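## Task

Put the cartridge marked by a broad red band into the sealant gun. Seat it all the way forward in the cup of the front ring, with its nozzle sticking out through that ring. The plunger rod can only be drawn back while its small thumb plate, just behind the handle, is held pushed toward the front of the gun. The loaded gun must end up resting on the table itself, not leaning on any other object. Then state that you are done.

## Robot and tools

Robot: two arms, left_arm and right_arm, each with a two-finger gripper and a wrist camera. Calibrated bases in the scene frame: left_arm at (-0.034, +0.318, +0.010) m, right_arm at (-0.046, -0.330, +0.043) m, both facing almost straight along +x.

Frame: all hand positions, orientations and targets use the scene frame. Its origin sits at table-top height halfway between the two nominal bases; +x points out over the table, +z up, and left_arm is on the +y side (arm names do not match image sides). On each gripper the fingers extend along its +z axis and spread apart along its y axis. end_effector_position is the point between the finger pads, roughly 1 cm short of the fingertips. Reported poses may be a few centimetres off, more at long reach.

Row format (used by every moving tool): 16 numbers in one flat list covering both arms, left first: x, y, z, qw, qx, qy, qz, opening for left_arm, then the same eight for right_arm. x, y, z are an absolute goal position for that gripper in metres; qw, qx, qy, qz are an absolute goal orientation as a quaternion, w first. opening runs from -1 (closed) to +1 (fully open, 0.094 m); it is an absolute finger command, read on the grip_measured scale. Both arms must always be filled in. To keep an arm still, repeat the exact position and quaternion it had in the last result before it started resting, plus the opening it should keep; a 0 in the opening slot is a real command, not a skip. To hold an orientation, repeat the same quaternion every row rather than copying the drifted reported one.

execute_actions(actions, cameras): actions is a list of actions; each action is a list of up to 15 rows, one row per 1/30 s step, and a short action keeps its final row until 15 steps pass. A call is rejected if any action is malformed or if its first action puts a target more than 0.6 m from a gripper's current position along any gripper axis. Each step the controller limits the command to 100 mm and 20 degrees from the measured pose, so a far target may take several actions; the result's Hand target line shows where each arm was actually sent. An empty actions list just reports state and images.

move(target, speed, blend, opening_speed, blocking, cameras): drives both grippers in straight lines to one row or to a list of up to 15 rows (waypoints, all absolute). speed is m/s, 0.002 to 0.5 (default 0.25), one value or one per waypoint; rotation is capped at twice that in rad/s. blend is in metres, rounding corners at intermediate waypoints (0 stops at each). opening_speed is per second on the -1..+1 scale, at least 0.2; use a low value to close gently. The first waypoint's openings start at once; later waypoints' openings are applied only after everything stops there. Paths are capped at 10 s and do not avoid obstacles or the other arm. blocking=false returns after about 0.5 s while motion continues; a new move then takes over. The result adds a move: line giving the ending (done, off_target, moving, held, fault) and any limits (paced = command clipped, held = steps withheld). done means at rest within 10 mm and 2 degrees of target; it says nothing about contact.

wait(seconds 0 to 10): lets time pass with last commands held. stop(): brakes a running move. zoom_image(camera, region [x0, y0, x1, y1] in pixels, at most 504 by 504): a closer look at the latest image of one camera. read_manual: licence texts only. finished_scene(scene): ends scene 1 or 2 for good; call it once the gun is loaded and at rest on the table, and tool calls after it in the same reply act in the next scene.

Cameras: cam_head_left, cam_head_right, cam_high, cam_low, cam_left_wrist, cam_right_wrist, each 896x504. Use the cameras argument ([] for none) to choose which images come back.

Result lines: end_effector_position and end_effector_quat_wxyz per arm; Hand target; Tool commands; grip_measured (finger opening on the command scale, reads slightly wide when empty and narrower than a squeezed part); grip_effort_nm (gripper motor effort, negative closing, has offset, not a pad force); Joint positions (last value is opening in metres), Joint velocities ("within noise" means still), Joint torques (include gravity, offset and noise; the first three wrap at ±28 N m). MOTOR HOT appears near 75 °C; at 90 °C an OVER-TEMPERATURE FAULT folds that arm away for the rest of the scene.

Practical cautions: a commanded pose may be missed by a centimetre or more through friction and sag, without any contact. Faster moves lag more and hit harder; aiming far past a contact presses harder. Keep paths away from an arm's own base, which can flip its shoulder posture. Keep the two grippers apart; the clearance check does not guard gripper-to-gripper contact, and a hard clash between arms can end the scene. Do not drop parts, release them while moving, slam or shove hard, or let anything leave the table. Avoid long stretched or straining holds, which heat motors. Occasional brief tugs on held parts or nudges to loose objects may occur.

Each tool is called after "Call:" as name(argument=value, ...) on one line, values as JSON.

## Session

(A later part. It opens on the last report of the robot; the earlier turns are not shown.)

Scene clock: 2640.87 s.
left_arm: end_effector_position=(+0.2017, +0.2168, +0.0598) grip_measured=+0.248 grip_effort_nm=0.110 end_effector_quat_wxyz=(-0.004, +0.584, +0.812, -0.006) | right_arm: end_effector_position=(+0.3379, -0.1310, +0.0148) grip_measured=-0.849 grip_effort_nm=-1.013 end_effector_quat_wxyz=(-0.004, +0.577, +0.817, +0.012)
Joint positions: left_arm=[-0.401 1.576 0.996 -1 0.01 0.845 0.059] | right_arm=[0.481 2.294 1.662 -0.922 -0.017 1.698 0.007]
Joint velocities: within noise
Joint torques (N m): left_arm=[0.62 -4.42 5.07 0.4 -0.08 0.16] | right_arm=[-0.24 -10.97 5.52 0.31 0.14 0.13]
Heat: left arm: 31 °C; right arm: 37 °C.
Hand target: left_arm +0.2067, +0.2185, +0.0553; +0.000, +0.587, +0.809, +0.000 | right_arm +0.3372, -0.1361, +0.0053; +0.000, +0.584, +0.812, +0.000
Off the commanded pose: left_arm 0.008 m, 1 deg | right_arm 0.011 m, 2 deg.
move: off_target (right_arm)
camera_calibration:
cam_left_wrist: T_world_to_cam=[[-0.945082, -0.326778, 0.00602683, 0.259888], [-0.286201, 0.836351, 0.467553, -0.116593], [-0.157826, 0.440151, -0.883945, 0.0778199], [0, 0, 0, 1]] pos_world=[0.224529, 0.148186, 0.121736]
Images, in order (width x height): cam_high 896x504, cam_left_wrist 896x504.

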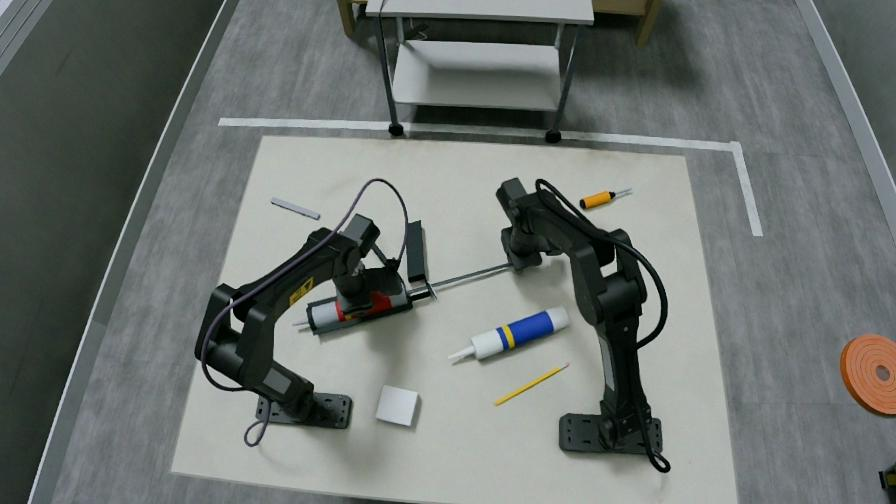

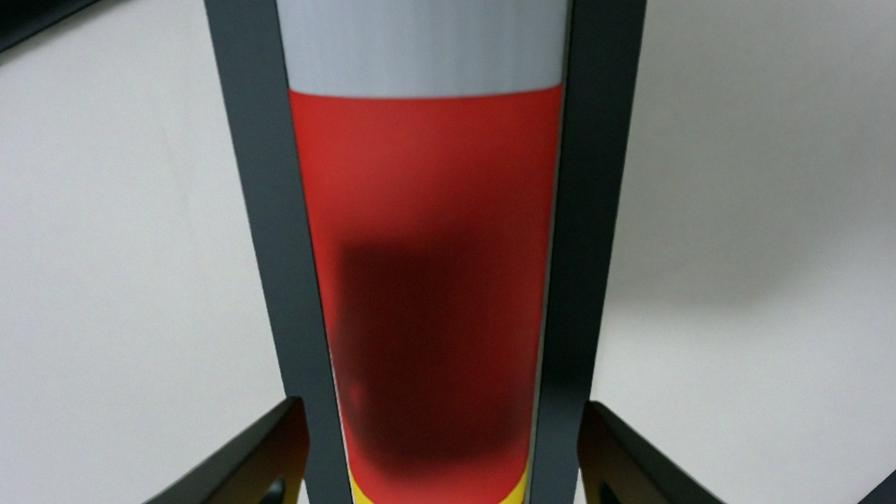

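Call:
move(target=[[0.2070,0.2210,0.0310,0.0,0.585,0.811,0.0,0.25,0.3375,-0.1360,0.005,0,0.5842,0.8116,0,-0.95],[0.2040,0.2210,0.0310,0.0,0.585,0.811,0.0,-0.12,0.3375,-0.1360,0.005,0,0.5842,0.8116,0,-0.95]], speed=0.04, opening_speed=0.5, cameras=["cam_high","cam_low","cam_head_right","cam_left_wrist"])

Call:
zoom_image(camera="cam_head_right", region=[195, 250, 355, 340])

Scene clock: 2651.50 s.
left_arm: end_effector_position=(+0.2011, +0.2203, +0.0389) grip_measured=+0.013 grip_effort_nm=-1.023 end_effector_quat_wxyz=(-0.005, +0.584, +0.812, -0.005) | right_arm: end_effector_position=(+0.3376, -0.1312, +0.0148) grip_measured=-0.849 grip_effort_nm=-1.009 end_effector_quat_wxyz=(-0.004, +0.577, +0.817, +0.011)
Joint positions: left_arm=[-0.392 1.604 0.934 -0.914 0.006 0.854 0.048] | right_arm=[0.481 2.294 1.662 -0.923 -0.017 1.698 0.007]
Joint velocities: within noise
Joint torques (N m): left_arm=[0.32 -4.66 3.59 0.51 -0.02 0.15] | right_arm=[-0.24 -10.96 5.52 0.31 0.14 0.13]
Heat: left arm: 31 °C; right arm: 38 °C.
Hand target: left_arm +0.2029, +0.2207, +0.0313; +0.000, +0.587, +0.809, -0.003 | right_arm +0.3370, -0.1362, +0.0053; +0.000, +0.584, +0.812, +0.000
Off the commanded pose: left_arm 0.008 m, 1 deg | right_arm 0.011 m, 2 deg.
move: off_target (right_arm)
camera_calibration:
cam_left_wrist: T_world_to_cam=[[-0.945083, -0.32677, 0.00627507, 0.260529], [-0.285418, 0.834532, 0.471267, -0.109738], [-0.159233, 0.443596, -0.881968, 0.0571678], [0, 0, 0, 1]] pos_world=[0.224004, 0.151353, 0.100501]
Images, in order (width x height): cam_head_right 896x504, cam_high 896x504, cam_low 896x504, cam_left_wrist 896x504.

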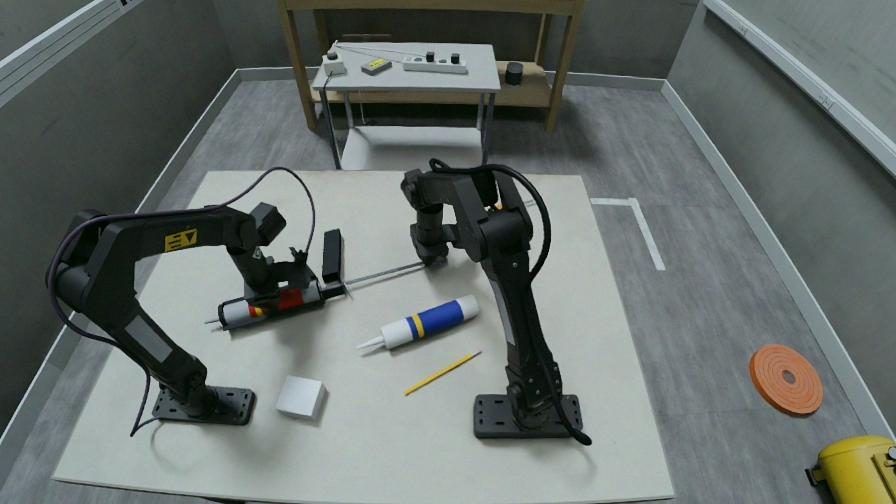

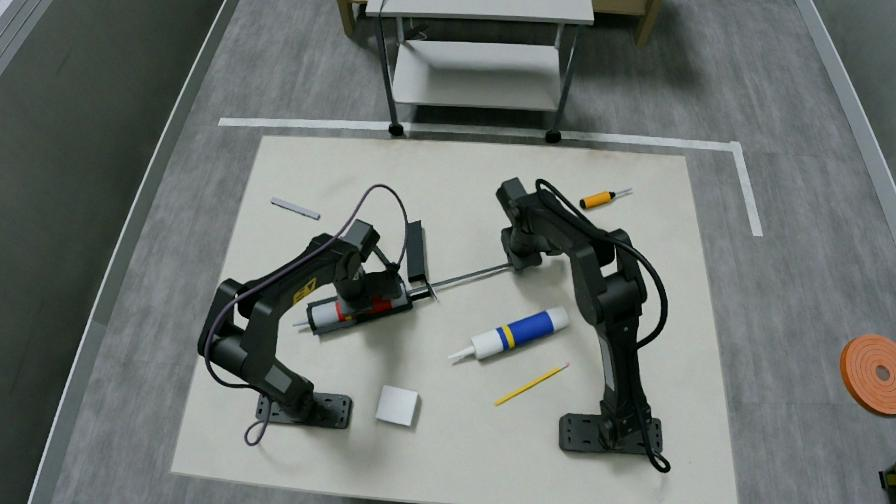

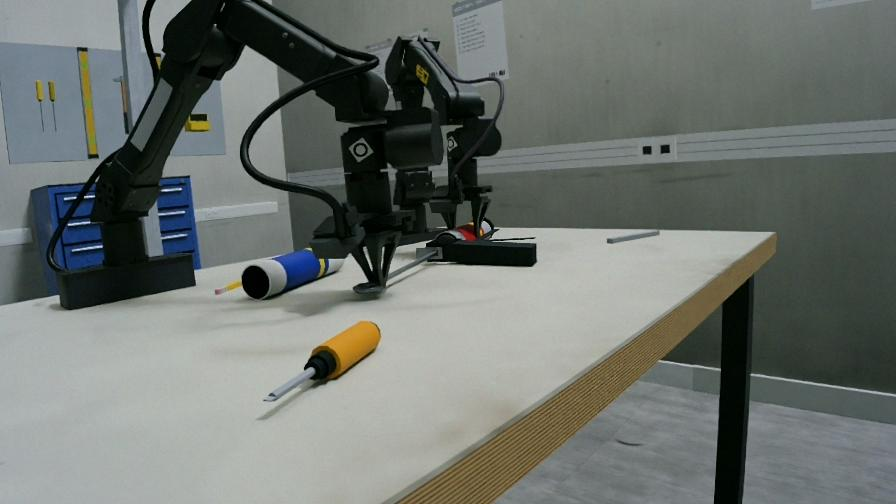

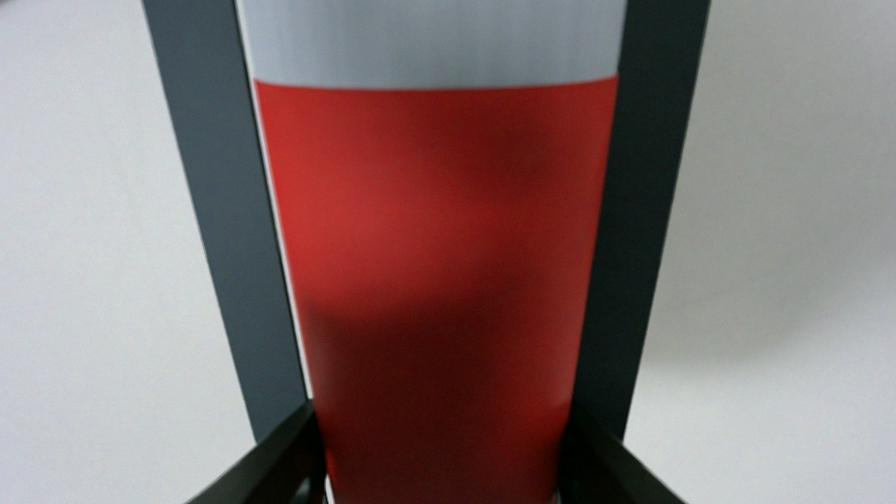

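Scaled by 3.150 from the camera's 896x504 image, which has a finer 1280x720 frame.

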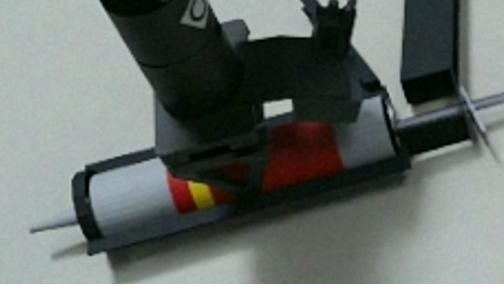

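Call:
move(target=[[0.1965,0.2420,0.0310,0.0,0.585,0.811,0.0,-0.12,0.3400,-0.1440,0.005,0,0.5842,0.8116,0,-0.95]], speed=0.03, cameras=["cam_high","cam_low","cam_head_right","cam_left_wrist","cam_right_wrist"])

Call:
zoom_image(camera="cam_head_right", region=[195, 250, 355, 340])

Scene clock: 2667.93 s.
left_arm: end_effector_position=(+0.2008, +0.2215, +0.0387) grip_measured=+0.013 grip_effort_nm=-1.023 end_effector_quat_wxyz=(+0.020, +0.583, +0.812, -0.026) | right_arm: end_effector_position=(+0.3376, -0.1312, +0.0148) grip_measured=-0.849 grip_effort_nm=-1.004 end_effector_quat_wxyz=(-0.004, +0.575, +0.818, +0.011)
Joint positions: left_arm=[-0.349 1.567 0.895 -0.874 0.062 0.894 0.048] | right_arm=[0.481 2.294 1.662 -0.923 -0.017 1.693 0.007]
Joint velocities: within noise
Joint torques (N m): left_arm=[1.62 -5.53 2.81 0.23 -0.53 0.26] | right_arm=[-1.81 -11.34 4.81 0.36 0.14 -0.01]
Heat: left arm: 30 °C; right arm: 38 °C.
Hand target: left_arm +0.1957, +0.2395, +0.0316; +0.000, +0.584, +0.812, -0.002 | right_arm +0.3395, -0.1438, +0.0053; +0.000, +0.584, +0.812, +0.000
Off the commanded pose: left_arm 0.022 m, 4 deg | right_arm 0.016 m, 2 deg.
move: off_target (left_arm, right_arm)
camera_calibration:
cam_left_wrist: T_world_to_cam=[[-0.944332, -0.328739, 0.0129232, 0.260748], [-0.294612, 0.862478, 0.411504, -0.112805], [-0.146423, 0.38479, -0.911316, 0.0680033], [0, 0, 0, 1]] pos_world=[0.222956, 0.156843, 0.105023]
cam_right_wrist: T_world_to_cam=[[-0.94527, -0.326277, -0.00275815, 0.276738], [-0.296766, 0.856199, 0.42291, 0.246409], [-0.135624, 0.400583, -0.906167, 0.194324], [0, 0, 0, 1]] pos_world=[0.361073, -0.198525, 0.0726445]
Images, in order (width x height): cam_head_right 896x504, cam_high 896x504, cam_low 896x504, cam_left_wrist 896x504, cam_right_wrist 896x504.

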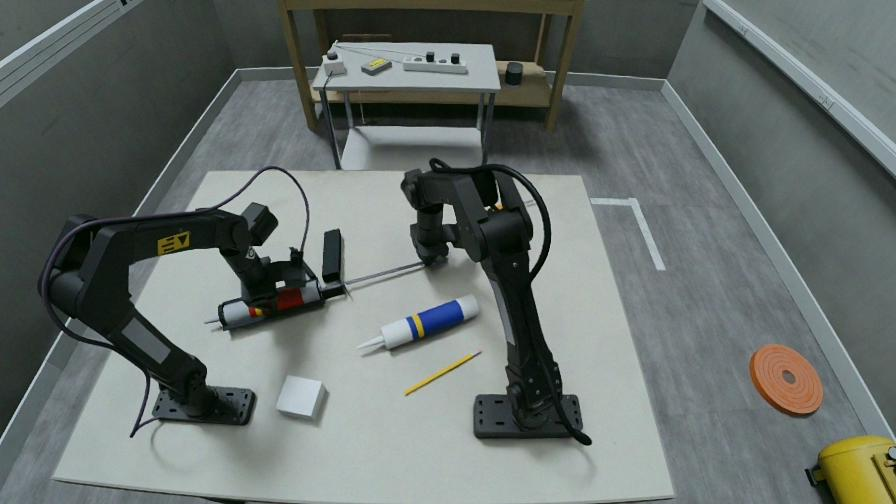

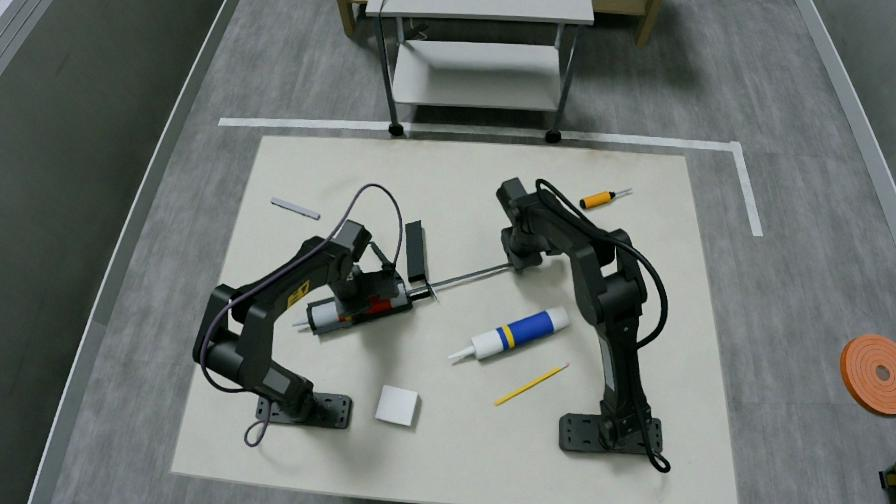

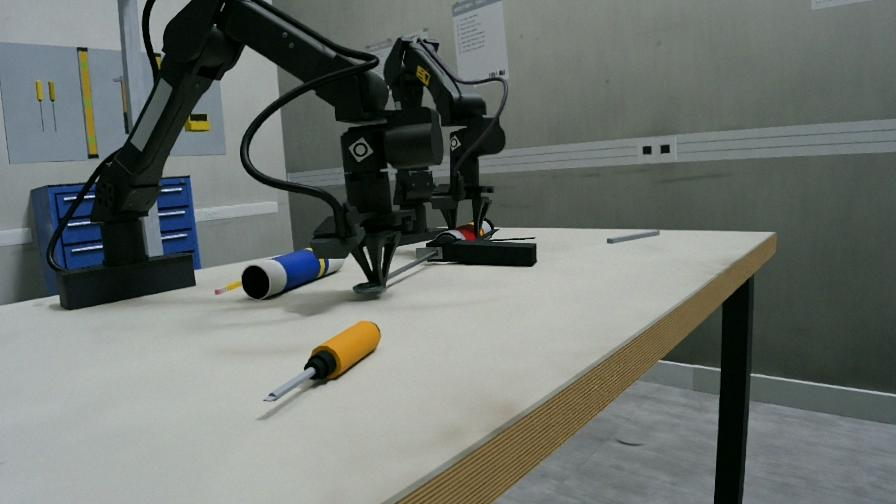

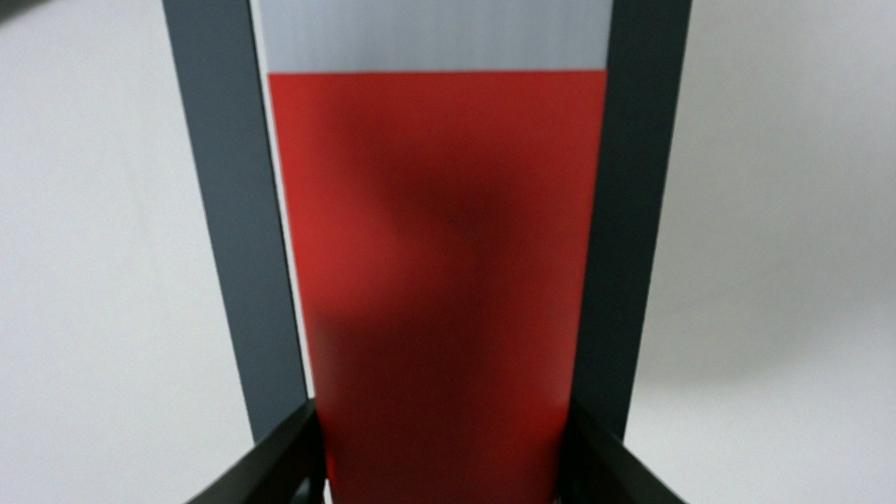

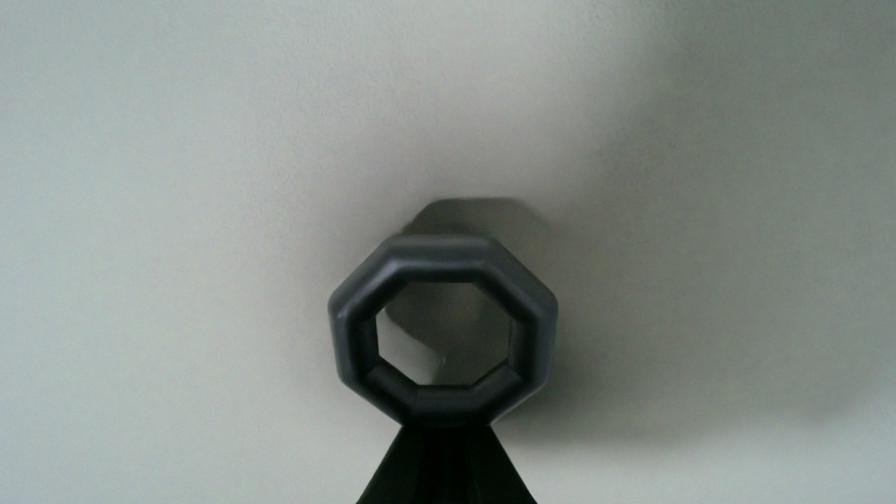

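Scaled by 3.150 from the camera's 896x504 image, which has a finer 1280x720 frame.

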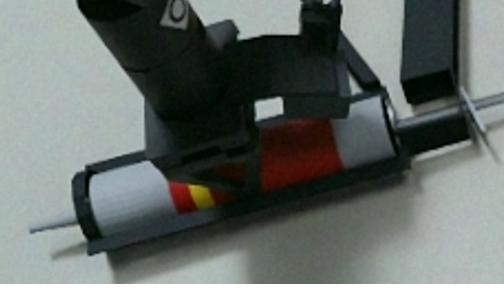

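Call:
move(target=[[0.1900,0.2620,0.0310,0.0,0.585,0.811,0.0,-0.12,0.3420,-0.1500,0.005,0,0.5842,0.8116,0,-0.95]], speed=0.04, cameras=["cam_high","cam_low","cam_head_right","cam_left_wrist","cam_right_wrist"])

Call:
zoom_image(camera="cam_head_right", region=[195, 250, 355, 340])

Scene clock: 2678.77 s.
left_arm: end_effector_position=(+0.2039, +0.2269, +0.0384) grip_measured=+0.011 grip_effort_nm=-1.013 end_effector_quat_wxyz=(+0.050, +0.584, +0.809, -0.044) | right_arm: end_effector_position=(+0.3364, -0.1289, +0.0148) grip_measured=-0.849 grip_effort_nm=-1.009 end_effector_quat_wxyz=(-0.012, +0.575, +0.818, +0.015)
Joint positions: left_arm=[-0.287 1.532 0.853 -0.826 0.115 0.957 0.047] | right_arm=[0.479 2.294 1.662 -0.923 -0.036 1.693 0.007]
Joint velocities: within noise
Joint torques (N m): left_arm=[2.5 -5.7 3.08 -0.09 -0.97 0.42] | right_arm=[-2.91 -11.59 4.44 0.37 0.29 -0.12]
Heat: left arm: 30 °C; right arm: 38 °C.
Hand target: left_arm +0.1914, +0.2583, +0.0317; +0.003, +0.586, +0.811, -0.002 | right_arm +0.3410, -0.1493, +0.0055; -0.001, +0.585, +0.811, +0.000
Off the commanded pose: left_arm 0.038 m, 8 deg | right_arm 0.024 m, 3 deg.
move: off_target (left_arm, right_arm)
camera_calibration:
cam_left_wrist: T_world_to_cam=[[-0.945811, -0.324652, 0.00648767, 0.264981], [-0.30225, 0.887499, 0.347838, -0.118117], [-0.118684, 0.327028, -0.937532, 0.0745532], [0, 0, 0, 1]] pos_world=[0.223769, 0.166474, 0.109262]
cam_right_wrist: T_world_to_cam=[[-0.945689, -0.325074, -0.00026993, 0.276652], [-0.292128, 0.849481, 0.439366, 0.24135], [-0.142597, 0.415582, -0.898308, 0.197468], [0, 0, 0, 1]] pos_world=[0.36029, -0.197154, 0.0714212]
Images, in order (width x height): cam_head_right 896x504, cam_high 896x504, cam_low 896x504, cam_left_wrist 896x504, cam_right_wrist 896x504.

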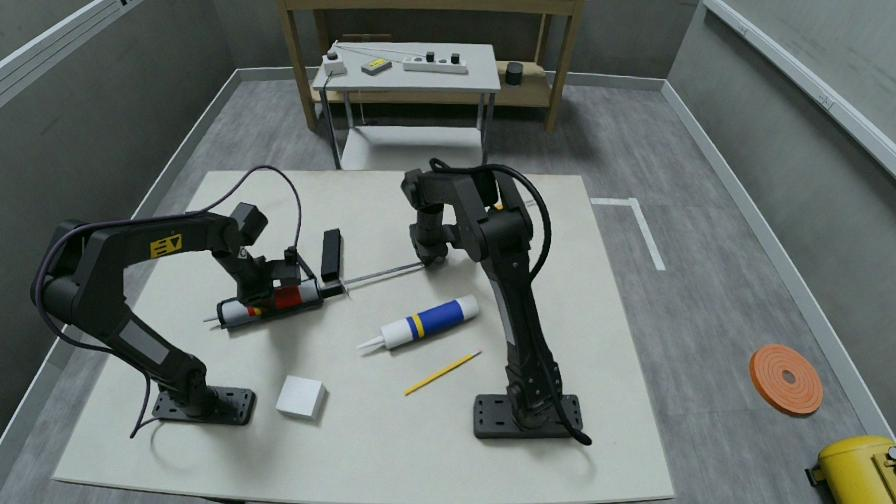

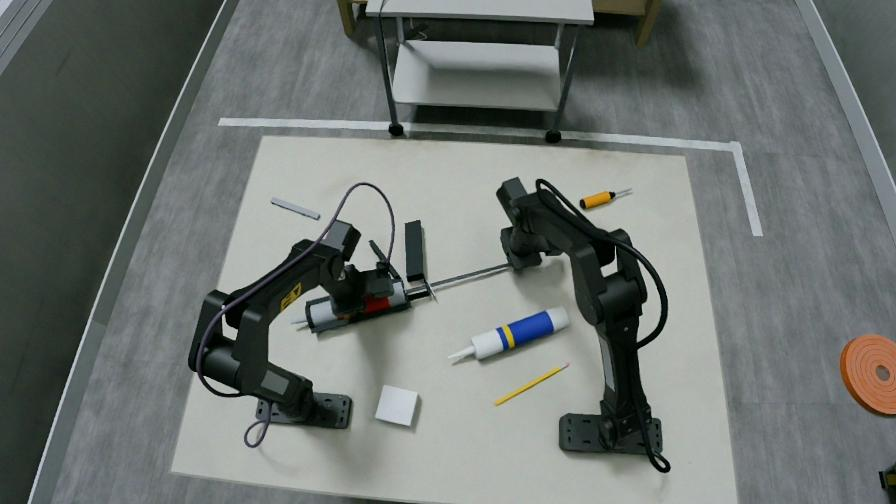

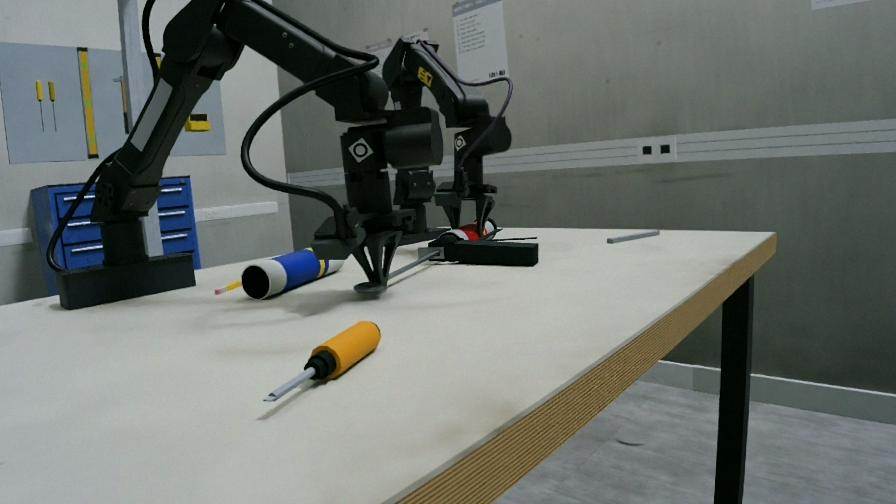

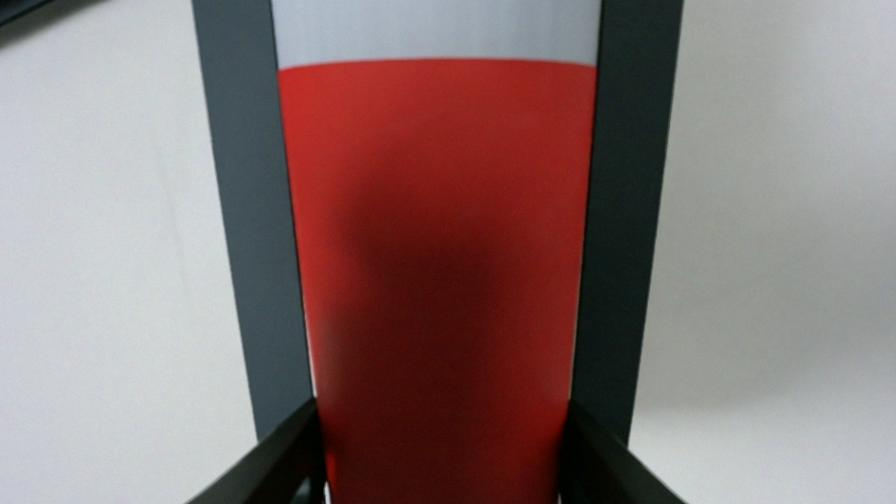

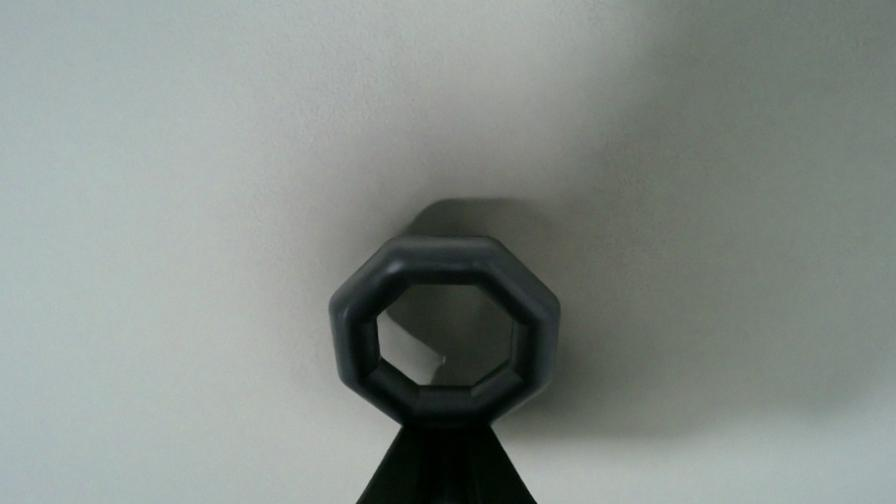

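Scaled by 3.150 from the camera's 896x504 image, which has a finer 1280x720 frame.

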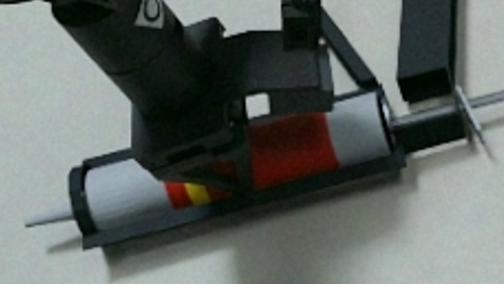

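Call:
zoom_image(camera="cam_head_right", region=[195, 285, 245, 330])

Call:
zoom_image(camera="cam_head_right", region=[295, 265, 345, 310])

Call:
zoom_image(camera="cam_high", region=[385, 265, 435, 310])

Call:
zoom_image(camera="cam_high", region=[285, 290, 335, 335])

Scaled by 10.080 from the camera's 896x504 image, which has a finer 1280x720 frame.

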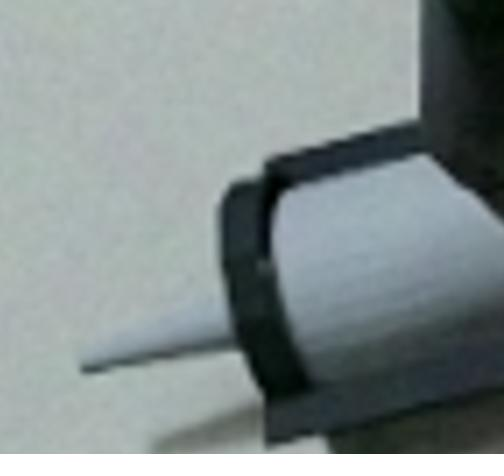

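Scaled by 10.080 from the camera's 896x504 image, which has a finer 1280x720 frame.

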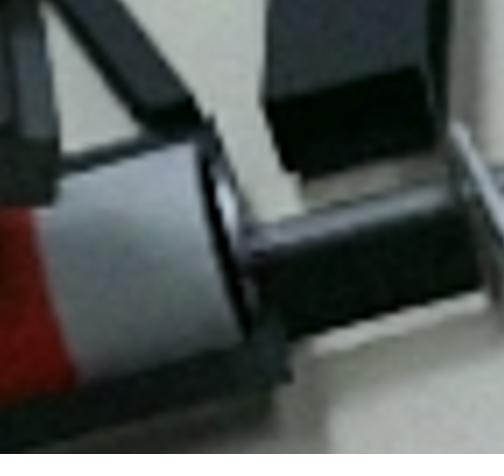

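Scaled by 10.080 from the camera's 896x504 image, which has a finer 1280x720 frame.

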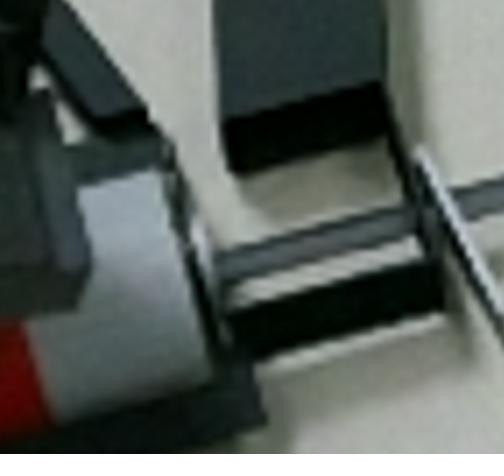

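Scaled by 10.080 from the camera's 896x504 image, which has a finer 1280x720 frame.

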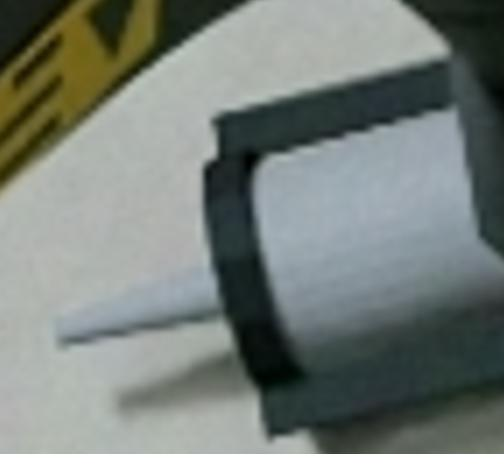

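Call:
move(target=[[0.2030,0.2230,0.0330,0.0,0.585,0.811,0.0,-0.12,0.3385,-0.1380,0.005,0,0.5842,0.8116,0,-0.95],[0.2050,0.2220,0.0330,0.0,0.585,0.811,0.0,0.2,0.3385,-0.1380,0.005,0,0.5842,0.8116,0,-0.95],[0.2050,0.2220,0.0220,0.0,0.585,0.811,0.0,0.2,0.3385,-0.1380,0.005,0,0.5842,0.8116,0,-0.95]], speed=0.04, opening_speed=0.8, cameras=["cam_high","cam_low","cam_head_right","cam_left_wrist"])

Call:
zoom_image(camera="cam_low", region=[415, 190, 515, 260])

Scene clock: 2726.60 s.
left_arm: end_effector_position=(+0.2082, +0.2257, +0.0380) grip_measured=+0.198 grip_effort_nm=0.125 end_effector_quat_wxyz=(+0.011, +0.583, +0.812, +0.006) | right_arm: end_effector_position=(+0.3376, -0.1286, +0.0149) grip_measured=-0.849 grip_effort_nm=-1.009 end_effector_quat_wxyz=(-0.010, +0.574, +0.819, +0.017)
Joint positions: left_arm=[-0.37 1.589 0.914 -0.872 -0.006 0.874 0.056] | right_arm=[0.479 2.294 1.662 -0.919 -0.034 1.69 0.007]
Joint velocities: within noise
Joint torques (N m): left_arm=[-0.55 -2.39 3.77 0.49 -0.05 -0.09] | right_arm=[-0.59 -10.99 5.52 0.29 0.29 0.12]
Heat: left arm: 30 °C; right arm: 39 °C.
Hand target: left_arm +0.2038, +0.2262, +0.0232; -0.004, +0.582, +0.813, +0.004 | right_arm +0.3385, -0.1382, +0.0053; +0.000, +0.583, +0.812, +0.000
Off the commanded pose: left_arm 0.017 m, 1 deg | right_arm 0.014 m, 3 deg.
move: off_target (left_arm, right_arm)
camera_calibration:
cam_left_wrist: T_world_to_cam=[[-0.944105, -0.328311, -0.0296198, 0.27057], [-0.304775, 0.835112, 0.457929, -0.107399], [-0.125607, 0.441361, -0.888495, 0.0488482], [0, 0, 0, 1]] pos_world=[0.22885, 0.156961, 0.100597]
Images, in order (width x height): cam_head_right 896x504, cam_high 896x504, cam_low 896x504, cam_left_wrist 896x504.

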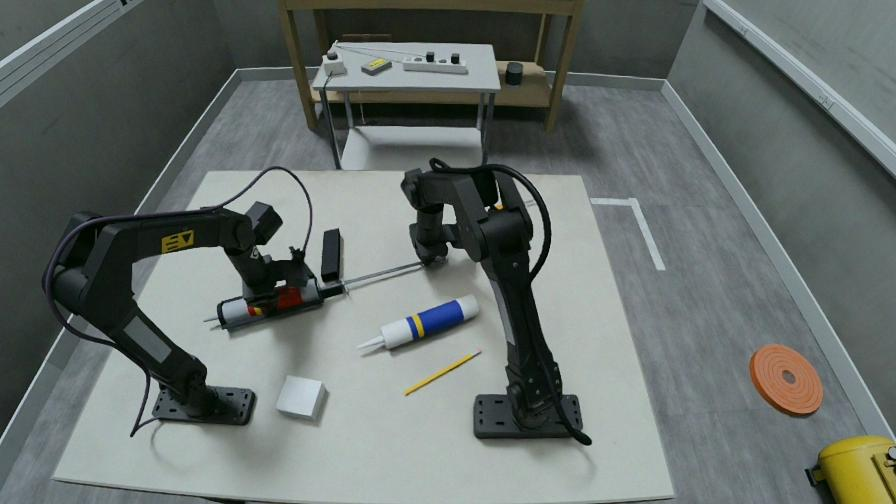

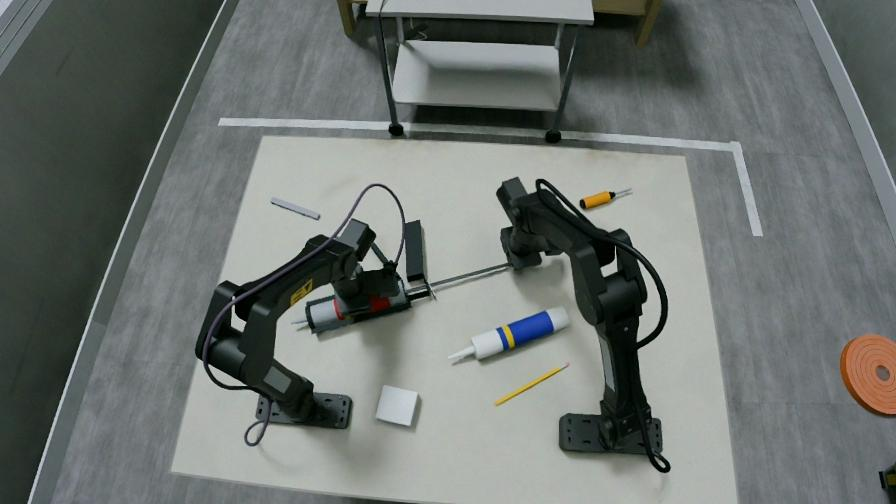

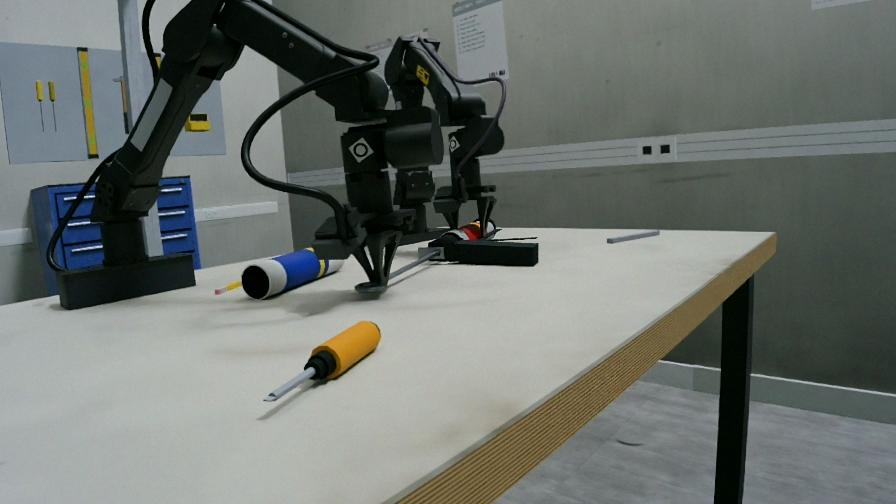

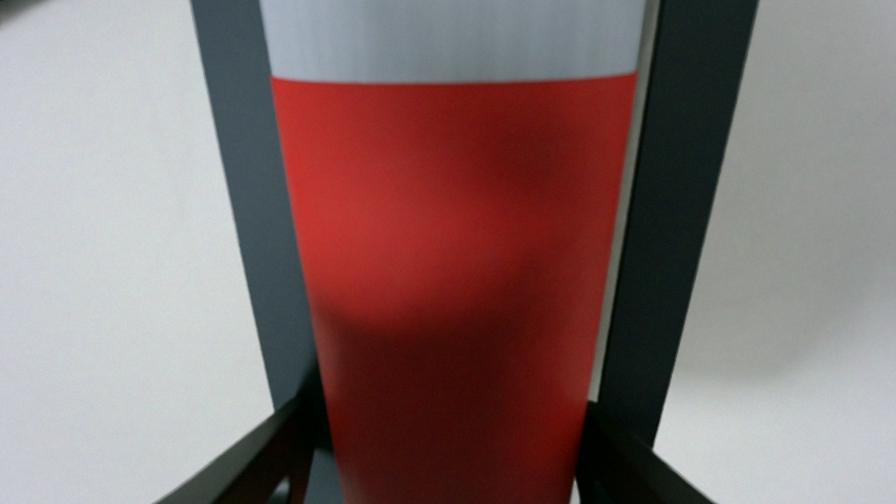

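Scaled by 5.040 from the camera's 896x504 image, which has a finer 1280x720 frame.

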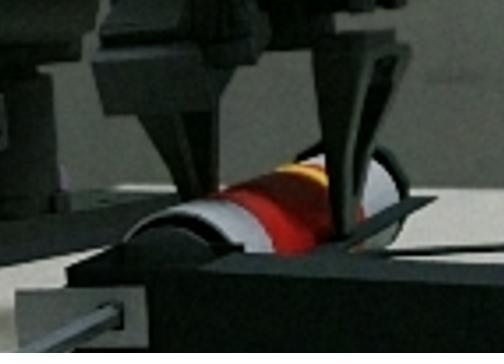

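Call:
move(target=[[0.2050,0.2220,0.0300,0.0,0.585,0.811,0.0,-0.12,0.3385,-0.1380,0.005,0,0.5842,0.8116,0,-0.95],[0.2030,0.2220,0.0500,0.0,0.585,0.811,0.0,-0.12,0.3385,-0.1380,0.005,0,0.5842,0.8116,0,-0.95]], speed=0.04, opening_speed=0.8, cameras=["cam_high","cam_low","cam_head_right","cam_left_wrist"])

Call:
zoom_image(camera="cam_low", region=[415, 190, 515, 260])

Call:
zoom_image(camera="cam_head_right", region=[195, 285, 245, 330])

Scene clock: 2752.93 s.
left_arm: end_effector_position=(+0.2048, +0.2240, +0.0390) grip_measured=+0.020 grip_effort_nm=-1.023 end_effector_quat_wxyz=(+0.004, +0.592, +0.806, +0.007) | right_arm: end_effector_position=(+0.3377, -0.1289, +0.0148) grip_measured=-0.849 grip_effort_nm=-1.009 end_effector_quat_wxyz=(-0.010, +0.574, +0.819, +0.017)
Joint positions: left_arm=[-0.385 1.59 0.921 -0.891 -0.012 0.88 0.048] | right_arm=[0.479 2.294 1.662 -0.919 -0.033 1.69 0.007]
Joint velocities: within noise
Joint torques (N m): left_arm=[-0.54 -6.08 8.24 -0.32 0.11 -0.14] | right_arm=[-0.55 -10.99 5.52 0.27 0.27 0.16]
Heat: left arm: 29 °C; right arm: 39 °C.
Hand target: left_arm +0.2028, +0.2208, +0.0493; +0.000, +0.590, +0.807, +0.001 | right_arm +0.3382, -0.1380, +0.0054; +0.000, +0.584, +0.812, +0.000
Off the commanded pose: left_arm 0.011 m, 1 deg | right_arm 0.013 m, 3 deg.
move: off_target (left_arm, right_arm)
camera_calibration:
cam_left_wrist: T_world_to_cam=[[-0.95118, -0.307772, -0.0230925, 0.263428], [-0.282018, 0.836307, 0.470167, -0.112846], [-0.125392, 0.453726, -0.882275, 0.0470207], [0, 0, 0, 1]] pos_world=[0.224639, 0.154116, 0.100625]
Images, in order (width x height): cam_head_right 896x504, cam_high 896x504, cam_low 896x504, cam_left_wrist 896x504.

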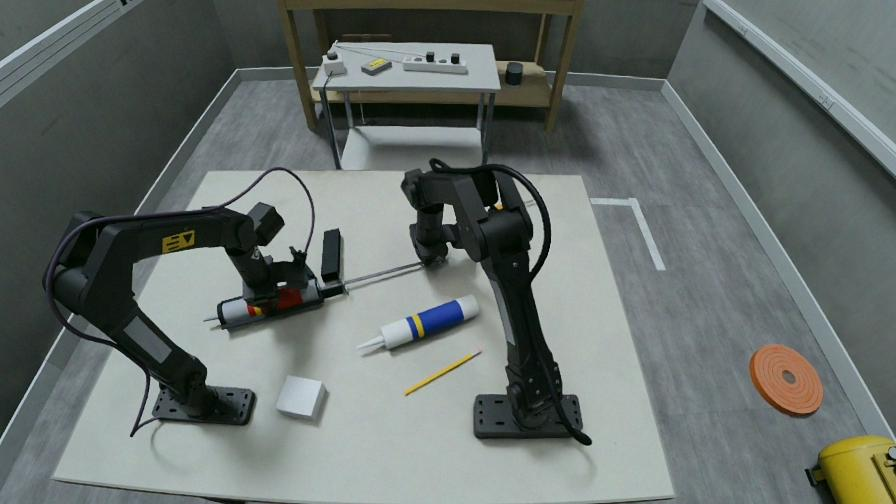

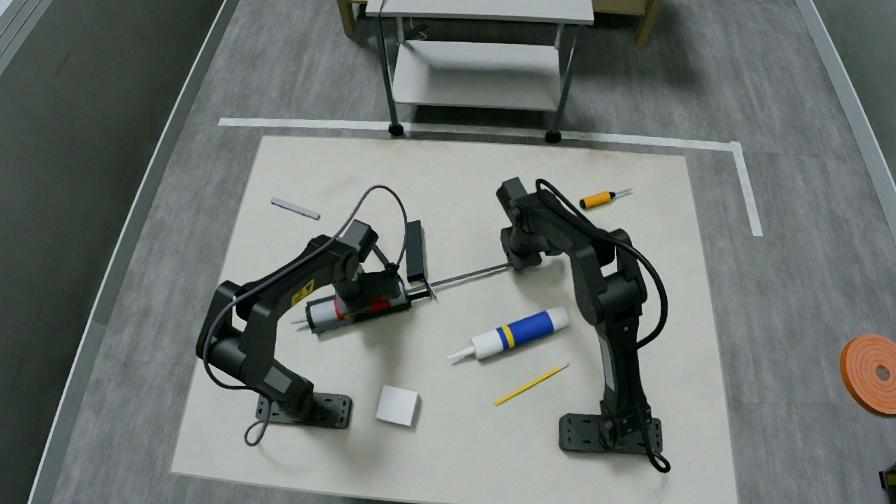

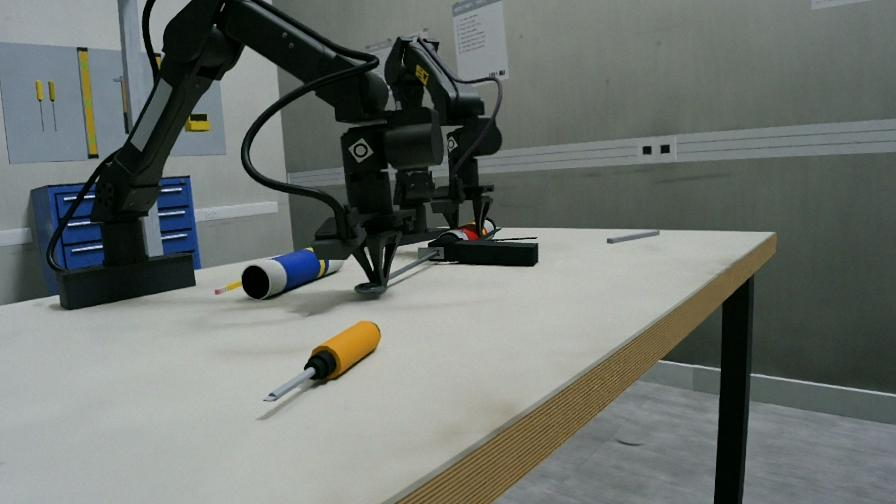

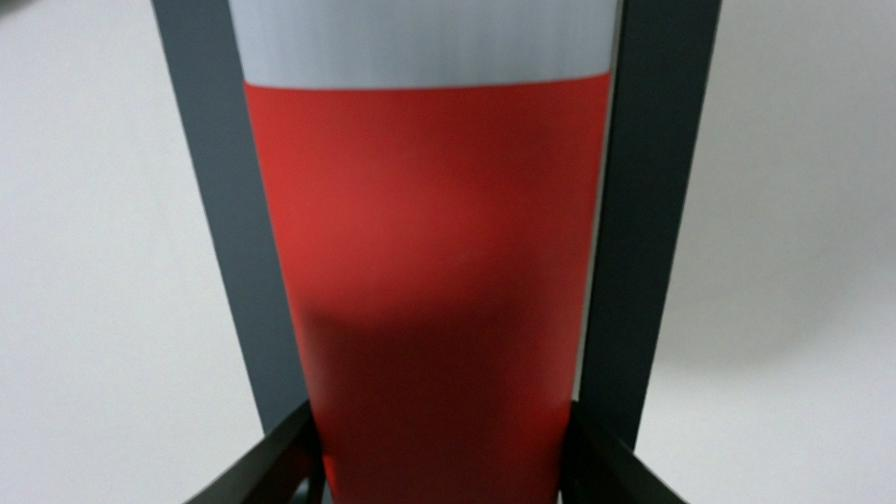

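Scaled by 5.040 from the camera's 896x504 image, which has a finer 1280x720 frame.

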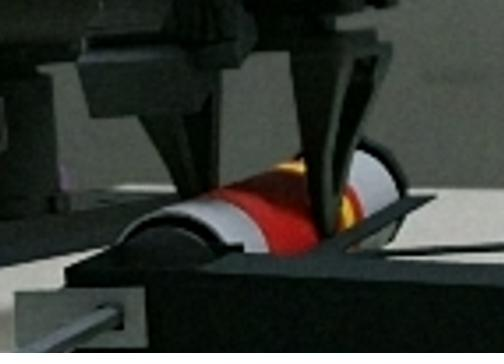

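Scaled by 10.080 from the camera's 896x504 image, which has a finer 1280x720 frame.

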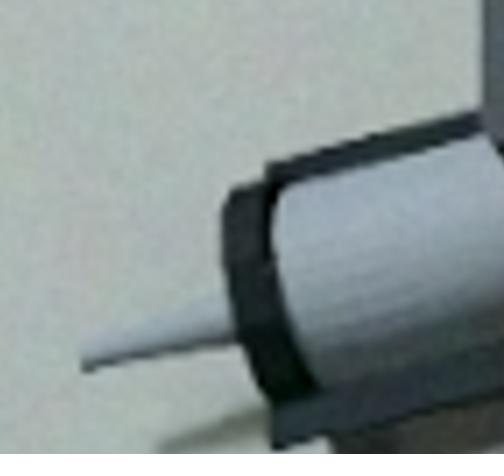

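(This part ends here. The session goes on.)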